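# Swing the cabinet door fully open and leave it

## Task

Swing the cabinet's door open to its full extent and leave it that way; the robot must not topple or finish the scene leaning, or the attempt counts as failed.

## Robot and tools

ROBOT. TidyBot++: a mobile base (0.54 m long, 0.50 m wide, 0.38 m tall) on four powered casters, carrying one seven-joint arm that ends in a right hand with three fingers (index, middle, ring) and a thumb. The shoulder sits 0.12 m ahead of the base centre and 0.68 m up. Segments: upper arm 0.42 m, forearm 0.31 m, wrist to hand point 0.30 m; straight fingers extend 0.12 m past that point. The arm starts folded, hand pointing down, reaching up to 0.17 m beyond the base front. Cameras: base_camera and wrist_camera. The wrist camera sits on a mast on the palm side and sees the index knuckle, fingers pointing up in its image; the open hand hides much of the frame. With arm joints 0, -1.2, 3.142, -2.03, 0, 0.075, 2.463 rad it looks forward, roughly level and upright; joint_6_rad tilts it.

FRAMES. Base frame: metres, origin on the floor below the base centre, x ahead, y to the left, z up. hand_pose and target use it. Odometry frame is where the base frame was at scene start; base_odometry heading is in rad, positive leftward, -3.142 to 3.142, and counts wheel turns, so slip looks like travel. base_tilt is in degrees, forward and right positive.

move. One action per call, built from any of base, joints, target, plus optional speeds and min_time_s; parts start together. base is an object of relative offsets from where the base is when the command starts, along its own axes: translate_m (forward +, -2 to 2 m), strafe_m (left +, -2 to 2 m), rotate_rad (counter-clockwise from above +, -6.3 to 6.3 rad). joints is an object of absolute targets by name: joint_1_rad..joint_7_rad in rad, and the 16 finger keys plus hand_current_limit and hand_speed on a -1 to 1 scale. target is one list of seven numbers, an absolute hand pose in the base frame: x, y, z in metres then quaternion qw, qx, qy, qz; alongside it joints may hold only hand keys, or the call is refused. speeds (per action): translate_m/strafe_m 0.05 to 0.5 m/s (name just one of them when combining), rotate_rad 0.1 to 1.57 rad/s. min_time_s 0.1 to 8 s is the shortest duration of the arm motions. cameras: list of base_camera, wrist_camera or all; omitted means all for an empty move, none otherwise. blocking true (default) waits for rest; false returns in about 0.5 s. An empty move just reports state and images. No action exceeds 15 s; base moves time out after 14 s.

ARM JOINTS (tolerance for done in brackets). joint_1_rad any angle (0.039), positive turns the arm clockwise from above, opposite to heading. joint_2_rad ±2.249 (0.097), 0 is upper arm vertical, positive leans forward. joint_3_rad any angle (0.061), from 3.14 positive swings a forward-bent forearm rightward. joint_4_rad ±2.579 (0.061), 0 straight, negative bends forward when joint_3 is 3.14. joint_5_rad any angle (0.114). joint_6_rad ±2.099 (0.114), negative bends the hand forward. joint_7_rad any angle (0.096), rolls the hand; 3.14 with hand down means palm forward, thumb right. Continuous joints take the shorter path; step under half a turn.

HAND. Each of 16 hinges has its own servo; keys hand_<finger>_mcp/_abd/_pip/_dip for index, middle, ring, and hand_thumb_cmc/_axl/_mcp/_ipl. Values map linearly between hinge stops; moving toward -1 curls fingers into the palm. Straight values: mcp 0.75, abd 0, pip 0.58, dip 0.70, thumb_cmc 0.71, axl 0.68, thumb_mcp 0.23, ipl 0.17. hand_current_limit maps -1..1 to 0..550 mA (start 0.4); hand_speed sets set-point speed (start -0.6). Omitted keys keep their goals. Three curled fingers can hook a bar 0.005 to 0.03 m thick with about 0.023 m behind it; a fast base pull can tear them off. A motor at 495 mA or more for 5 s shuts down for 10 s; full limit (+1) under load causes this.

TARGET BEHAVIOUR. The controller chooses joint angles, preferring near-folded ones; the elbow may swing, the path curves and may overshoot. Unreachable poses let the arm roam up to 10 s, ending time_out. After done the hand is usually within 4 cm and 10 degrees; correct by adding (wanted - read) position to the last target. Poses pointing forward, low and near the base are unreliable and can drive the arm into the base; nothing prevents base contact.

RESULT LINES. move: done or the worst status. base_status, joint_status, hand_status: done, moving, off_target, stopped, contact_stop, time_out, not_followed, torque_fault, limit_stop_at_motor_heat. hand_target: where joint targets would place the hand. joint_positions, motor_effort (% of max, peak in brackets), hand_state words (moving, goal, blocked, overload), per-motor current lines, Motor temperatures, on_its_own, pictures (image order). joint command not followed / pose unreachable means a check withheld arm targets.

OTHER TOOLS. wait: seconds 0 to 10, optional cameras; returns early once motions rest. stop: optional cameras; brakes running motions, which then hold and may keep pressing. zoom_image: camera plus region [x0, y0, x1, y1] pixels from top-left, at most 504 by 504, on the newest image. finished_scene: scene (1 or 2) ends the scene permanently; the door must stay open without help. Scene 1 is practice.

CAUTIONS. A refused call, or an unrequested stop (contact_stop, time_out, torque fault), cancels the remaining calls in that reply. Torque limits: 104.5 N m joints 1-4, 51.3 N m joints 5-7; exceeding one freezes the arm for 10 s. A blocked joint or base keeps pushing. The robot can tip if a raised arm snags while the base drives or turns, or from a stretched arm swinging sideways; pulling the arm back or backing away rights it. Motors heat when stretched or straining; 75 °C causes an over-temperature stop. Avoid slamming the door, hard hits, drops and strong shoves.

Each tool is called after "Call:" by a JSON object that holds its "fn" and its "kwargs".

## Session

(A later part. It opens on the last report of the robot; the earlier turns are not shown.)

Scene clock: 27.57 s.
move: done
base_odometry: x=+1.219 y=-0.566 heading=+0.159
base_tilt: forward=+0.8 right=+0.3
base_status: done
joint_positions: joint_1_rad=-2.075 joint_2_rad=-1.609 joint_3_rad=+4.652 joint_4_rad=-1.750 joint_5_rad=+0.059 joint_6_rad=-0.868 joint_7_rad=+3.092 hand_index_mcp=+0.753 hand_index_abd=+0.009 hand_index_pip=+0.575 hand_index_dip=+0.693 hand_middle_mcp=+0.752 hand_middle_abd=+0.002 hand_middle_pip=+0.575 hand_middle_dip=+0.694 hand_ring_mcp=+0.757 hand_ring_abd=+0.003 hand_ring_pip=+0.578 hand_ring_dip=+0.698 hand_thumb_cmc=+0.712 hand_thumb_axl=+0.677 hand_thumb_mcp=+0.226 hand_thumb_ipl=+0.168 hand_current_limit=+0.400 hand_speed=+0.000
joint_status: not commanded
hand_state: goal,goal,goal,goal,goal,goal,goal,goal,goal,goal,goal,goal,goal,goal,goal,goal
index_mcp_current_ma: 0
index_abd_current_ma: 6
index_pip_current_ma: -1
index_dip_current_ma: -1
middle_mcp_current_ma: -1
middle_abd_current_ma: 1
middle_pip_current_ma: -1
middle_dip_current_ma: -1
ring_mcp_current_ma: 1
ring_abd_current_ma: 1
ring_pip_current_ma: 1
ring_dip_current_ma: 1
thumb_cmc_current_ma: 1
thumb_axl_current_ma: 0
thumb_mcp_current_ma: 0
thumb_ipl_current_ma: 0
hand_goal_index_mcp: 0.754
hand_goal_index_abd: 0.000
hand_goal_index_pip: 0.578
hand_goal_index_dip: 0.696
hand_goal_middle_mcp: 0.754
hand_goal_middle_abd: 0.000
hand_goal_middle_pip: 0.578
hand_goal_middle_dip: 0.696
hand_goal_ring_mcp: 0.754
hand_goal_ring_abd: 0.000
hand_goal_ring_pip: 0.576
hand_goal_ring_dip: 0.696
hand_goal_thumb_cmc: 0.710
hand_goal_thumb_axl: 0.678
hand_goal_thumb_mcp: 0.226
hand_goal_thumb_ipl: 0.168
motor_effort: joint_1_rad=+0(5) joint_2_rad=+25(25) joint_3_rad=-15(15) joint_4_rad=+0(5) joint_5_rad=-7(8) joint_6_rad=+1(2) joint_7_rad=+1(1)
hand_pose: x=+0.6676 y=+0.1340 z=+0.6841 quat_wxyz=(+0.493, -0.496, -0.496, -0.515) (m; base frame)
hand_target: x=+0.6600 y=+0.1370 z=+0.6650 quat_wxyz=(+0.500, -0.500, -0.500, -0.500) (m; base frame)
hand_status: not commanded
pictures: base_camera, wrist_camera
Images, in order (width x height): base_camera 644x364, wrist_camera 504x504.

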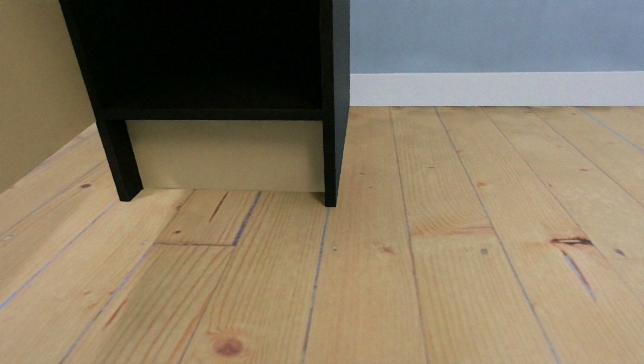

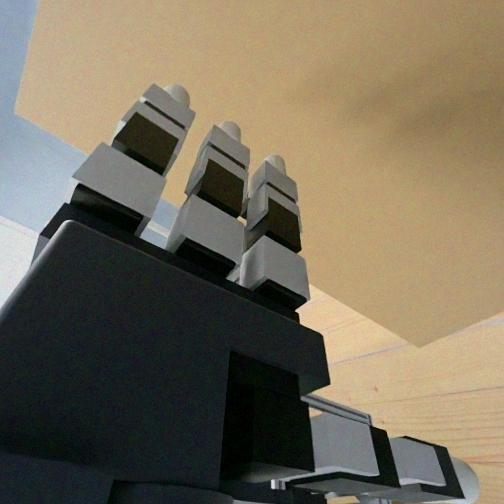

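Call:
{"fn": "move", "kwargs": {"base": {"strafe_m": 0.13}, "speeds": {"strafe_m": 0.13}, "cameras": ["all"]}}

Scene clock: 29.27 s.
move: done
base_odometry: x=+1.199 y=-0.438 heading=+0.159
base_tilt: forward=+0.8 right=+0.4
base_status: done
joint_positions: joint_1_rad=-2.053 joint_2_rad=-1.609 joint_3_rad=+4.652 joint_4_rad=-1.746 joint_5_rad=+0.060 joint_6_rad=-0.869 joint_7_rad=+3.092 hand_index_mcp=+0.776 hand_index_abd=+0.005 hand_index_pip=+0.592 hand_index_dip=+0.702 hand_middle_mcp=+0.765 hand_middle_abd=+0.002 hand_middle_pip=+0.584 hand_middle_dip=+0.697 hand_ring_mcp=+0.756 hand_ring_abd=+0.003 hand_ring_pip=+0.578 hand_ring_dip=+0.698 hand_thumb_cmc=+0.711 hand_thumb_axl=+0.677 hand_thumb_mcp=+0.226 hand_thumb_ipl=+0.168 hand_current_limit=+0.400 hand_speed=+0.000
joint_status: not commanded
hand_state: blocked,goal,goal,goal,goal,goal,goal,goal,goal,goal,goal,goal,goal,goal,goal,goal
index_mcp_current_ma: 31
index_abd_current_ma: 2
index_pip_current_ma: 15
index_dip_current_ma: 4
middle_mcp_current_ma: 11
middle_abd_current_ma: 1
middle_pip_current_ma: 4
middle_dip_current_ma: 0
ring_mcp_current_ma: 1
ring_abd_current_ma: 1
ring_pip_current_ma: 1
ring_dip_current_ma: 1
thumb_cmc_current_ma: 0
thumb_axl_current_ma: 0
thumb_mcp_current_ma: 0
thumb_ipl_current_ma: 0
hand_goal_index_mcp: 0.754
hand_goal_index_abd: 0.000
hand_goal_index_pip: 0.578
hand_goal_index_dip: 0.696
hand_goal_middle_mcp: 0.754
hand_goal_middle_abd: 0.000
hand_goal_middle_pip: 0.578
hand_goal_middle_dip: 0.696
hand_goal_ring_mcp: 0.754
hand_goal_ring_abd: 0.000
hand_goal_ring_pip: 0.576
hand_goal_ring_dip: 0.696
hand_goal_thumb_cmc: 0.710
hand_goal_thumb_axl: 0.678
hand_goal_thumb_mcp: 0.226
hand_goal_thumb_ipl: 0.168
motor_effort: joint_1_rad=-4(12) joint_2_rad=+24(25) joint_3_rad=-14(15) joint_4_rad=-1(6) joint_5_rad=-7(8) joint_6_rad=+2(3) joint_7_rad=+0(1)
hand_pose: x=+0.6723 y=+0.1209 z=+0.6838 quat_wxyz=(+0.486, -0.502, -0.490, -0.521) (m; base frame)
hand_target: x=+0.6600 y=+0.1370 z=+0.6650 quat_wxyz=(+0.500, -0.500, -0.500, -0.500) (m; base frame)
hand_status: not commanded
pictures: base_camera, wrist_camera
Images, in order (width x height): base_camera 644x364, wrist_camera 504x504.

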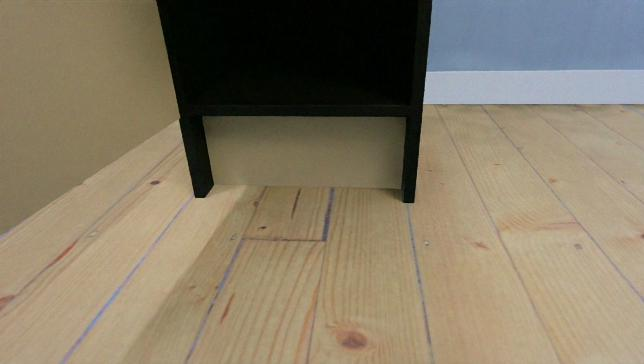

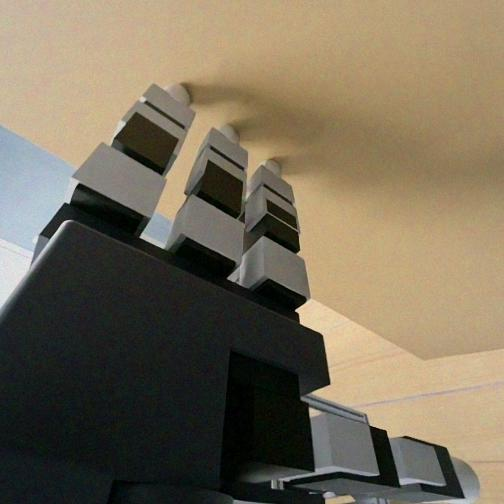

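Call:
{"fn": "move", "kwargs": {"base": {"strafe_m": 0.03}, "speeds": {"strafe_m": 0.1}, "cameras": ["wrist_camera"]}}

Call:
{"fn": "move", "kwargs": {"base": {"strafe_m": -0.12, "translate_m": -0.02}, "speeds": {"strafe_m": 0.15}, "cameras": ["wrist_camera"]}}

Scene clock: 30.30 s.
move: done
base_odometry: x=+1.194 y=-0.408 heading=+0.159
base_tilt: forward=+0.8 right=+0.4
base_status: done
joint_positions: joint_1_rad=-1.995 joint_2_rad=-1.609 joint_3_rad=+4.652 joint_4_rad=-1.741 joint_5_rad=+0.060 joint_6_rad=-0.883 joint_7_rad=+3.092 hand_index_mcp=+0.812 hand_index_abd=+0.001 hand_index_pip=+0.620 hand_index_dip=+0.717 hand_middle_mcp=+0.803 hand_middle_abd=-0.002 hand_middle_pip=+0.611 hand_middle_dip=+0.709 hand_ring_mcp=+0.794 hand_ring_abd=-0.002 hand_ring_pip=+0.601 hand_ring_dip=+0.710 hand_thumb_cmc=+0.711 hand_thumb_axl=+0.677 hand_thumb_mcp=+0.226 hand_thumb_ipl=+0.168 hand_current_limit=+0.400 hand_speed=+0.000
joint_status: not commanded
hand_state: blocked,goal,blocked,blocked,blocked,goal,blocked,goal,blocked,goal,blocked,goal,goal,goal,goal,goal
index_mcp_current_ma: 133
index_abd_current_ma: 0
index_pip_current_ma: 74
index_dip_current_ma: 26
middle_mcp_current_ma: 103
middle_abd_current_ma: -1
middle_pip_current_ma: 51
middle_dip_current_ma: 13
ring_mcp_current_ma: 76
ring_abd_current_ma: -1
ring_pip_current_ma: 33
ring_dip_current_ma: 15
thumb_cmc_current_ma: 0
thumb_axl_current_ma: 0
thumb_mcp_current_ma: 0
thumb_ipl_current_ma: 0
hand_goal_index_mcp: 0.754
hand_goal_index_abd: 0.000
hand_goal_index_pip: 0.578
hand_goal_index_dip: 0.696
hand_goal_middle_mcp: 0.754
hand_goal_middle_abd: 0.000
hand_goal_middle_pip: 0.578
hand_goal_middle_dip: 0.696
hand_goal_ring_mcp: 0.754
hand_goal_ring_abd: 0.000
hand_goal_ring_pip: 0.576
hand_goal_ring_dip: 0.696
hand_goal_thumb_cmc: 0.710
hand_goal_thumb_axl: 0.678
hand_goal_thumb_mcp: 0.226
hand_goal_thumb_ipl: 0.168
motor_effort: joint_1_rad=-13(16) joint_2_rad=+25(25) joint_3_rad=-13(15) joint_4_rad=-4(5) joint_5_rad=-6(7) joint_6_rad=+7(8) joint_7_rad=+0(1)
hand_pose: x=+0.6766 y=+0.0881 z=+0.6835 quat_wxyz=(+0.473, -0.514, -0.477, -0.533) (m; base frame)
hand_target: x=+0.6600 y=+0.1370 z=+0.6650 quat_wxyz=(+0.500, -0.500, -0.500, -0.500) (m; base frame)
hand_status: not commanded
pictures: wrist_camera
Images, in order (width x height): wrist_camera 504x504.

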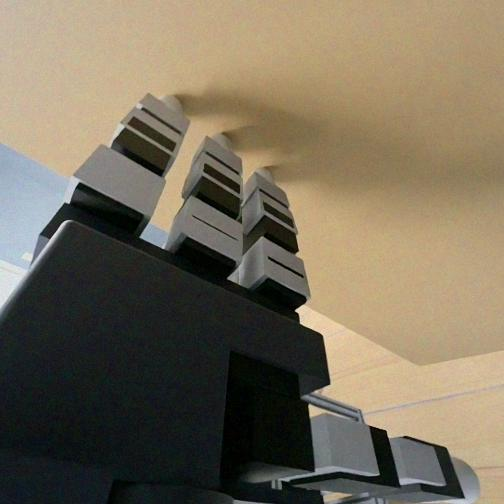

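Scene clock: 31.80 s.
move: done
base_odometry: x=+1.193 y=-0.530 heading=+0.158
base_tilt: forward=+0.8 right=+0.4
base_status: done
joint_positions: joint_1_rad=-2.073 joint_2_rad=-1.610 joint_3_rad=+4.652 joint_4_rad=-1.749 joint_5_rad=+0.060 joint_6_rad=-0.883 joint_7_rad=+3.092 hand_index_mcp=+0.757 hand_index_abd=+0.002 hand_index_pip=+0.581 hand_index_dip=+0.699 hand_middle_mcp=+0.757 hand_middle_abd=+0.002 hand_middle_pip=+0.581 hand_middle_dip=+0.698 hand_ring_mcp=+0.757 hand_ring_abd=+0.002 hand_ring_pip=+0.578 hand_ring_dip=+0.699 hand_thumb_cmc=+0.711 hand_thumb_axl=+0.677 hand_thumb_mcp=+0.226 hand_thumb_ipl=+0.168 hand_current_limit=+0.400 hand_speed=+0.000
joint_status: not commanded
hand_state: goal,goal,goal,goal,goal,goal,goal,goal,goal,goal,goal,goal,goal,goal,goal,goal
index_mcp_current_ma: 1
index_abd_current_ma: 1
index_pip_current_ma: 1
index_dip_current_ma: 1
middle_mcp_current_ma: 2
middle_abd_current_ma: 1
middle_pip_current_ma: 1
middle_dip_current_ma: 1
ring_mcp_current_ma: 1
ring_abd_current_ma: 1
ring_pip_current_ma: 1
ring_dip_current_ma: 1
thumb_cmc_current_ma: 0
thumb_axl_current_ma: 0
thumb_mcp_current_ma: 0
thumb_ipl_current_ma: 0
hand_goal_index_mcp: 0.754
hand_goal_index_abd: 0.000
hand_goal_index_pip: 0.578
hand_goal_index_dip: 0.696
hand_goal_middle_mcp: 0.754
hand_goal_middle_abd: 0.000
hand_goal_middle_pip: 0.578
hand_goal_middle_dip: 0.696
hand_goal_ring_mcp: 0.754
hand_goal_ring_abd: 0.000
hand_goal_ring_pip: 0.576
hand_goal_ring_dip: 0.696
hand_goal_thumb_cmc: 0.710
hand_goal_thumb_axl: 0.678
hand_goal_thumb_mcp: 0.226
hand_goal_thumb_ipl: 0.168
motor_effort: joint_1_rad=+0(12) joint_2_rad=+24(25) joint_3_rad=-15(15) joint_4_rad=-1(4) joint_5_rad=-7(8) joint_6_rad=+1(7) joint_7_rad=+0(1)
hand_pose: x=+0.6641 y=+0.1339 z=+0.6834 quat_wxyz=(+0.496, -0.493, -0.499, -0.512) (m; base frame)
hand_target: x=+0.6600 y=+0.1370 z=+0.6650 quat_wxyz=(+0.500, -0.500, -0.500, -0.500) (m; base frame)
hand_status: not commanded
pictures: wrist_camera
Images, in order (width x height): wrist_camera 504x504.

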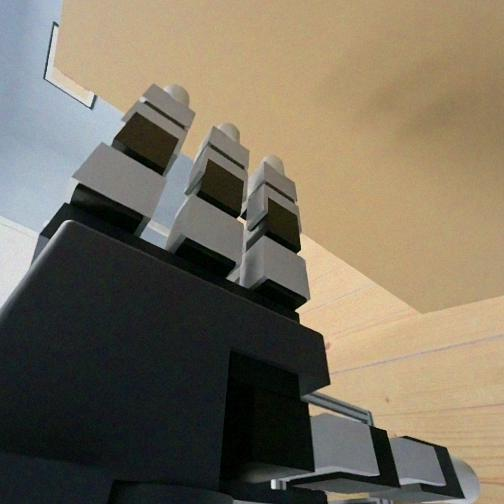

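Call:
{"fn": "finished_scene", "kwargs": {"scene": 2}}

The scene is finished: the task was done.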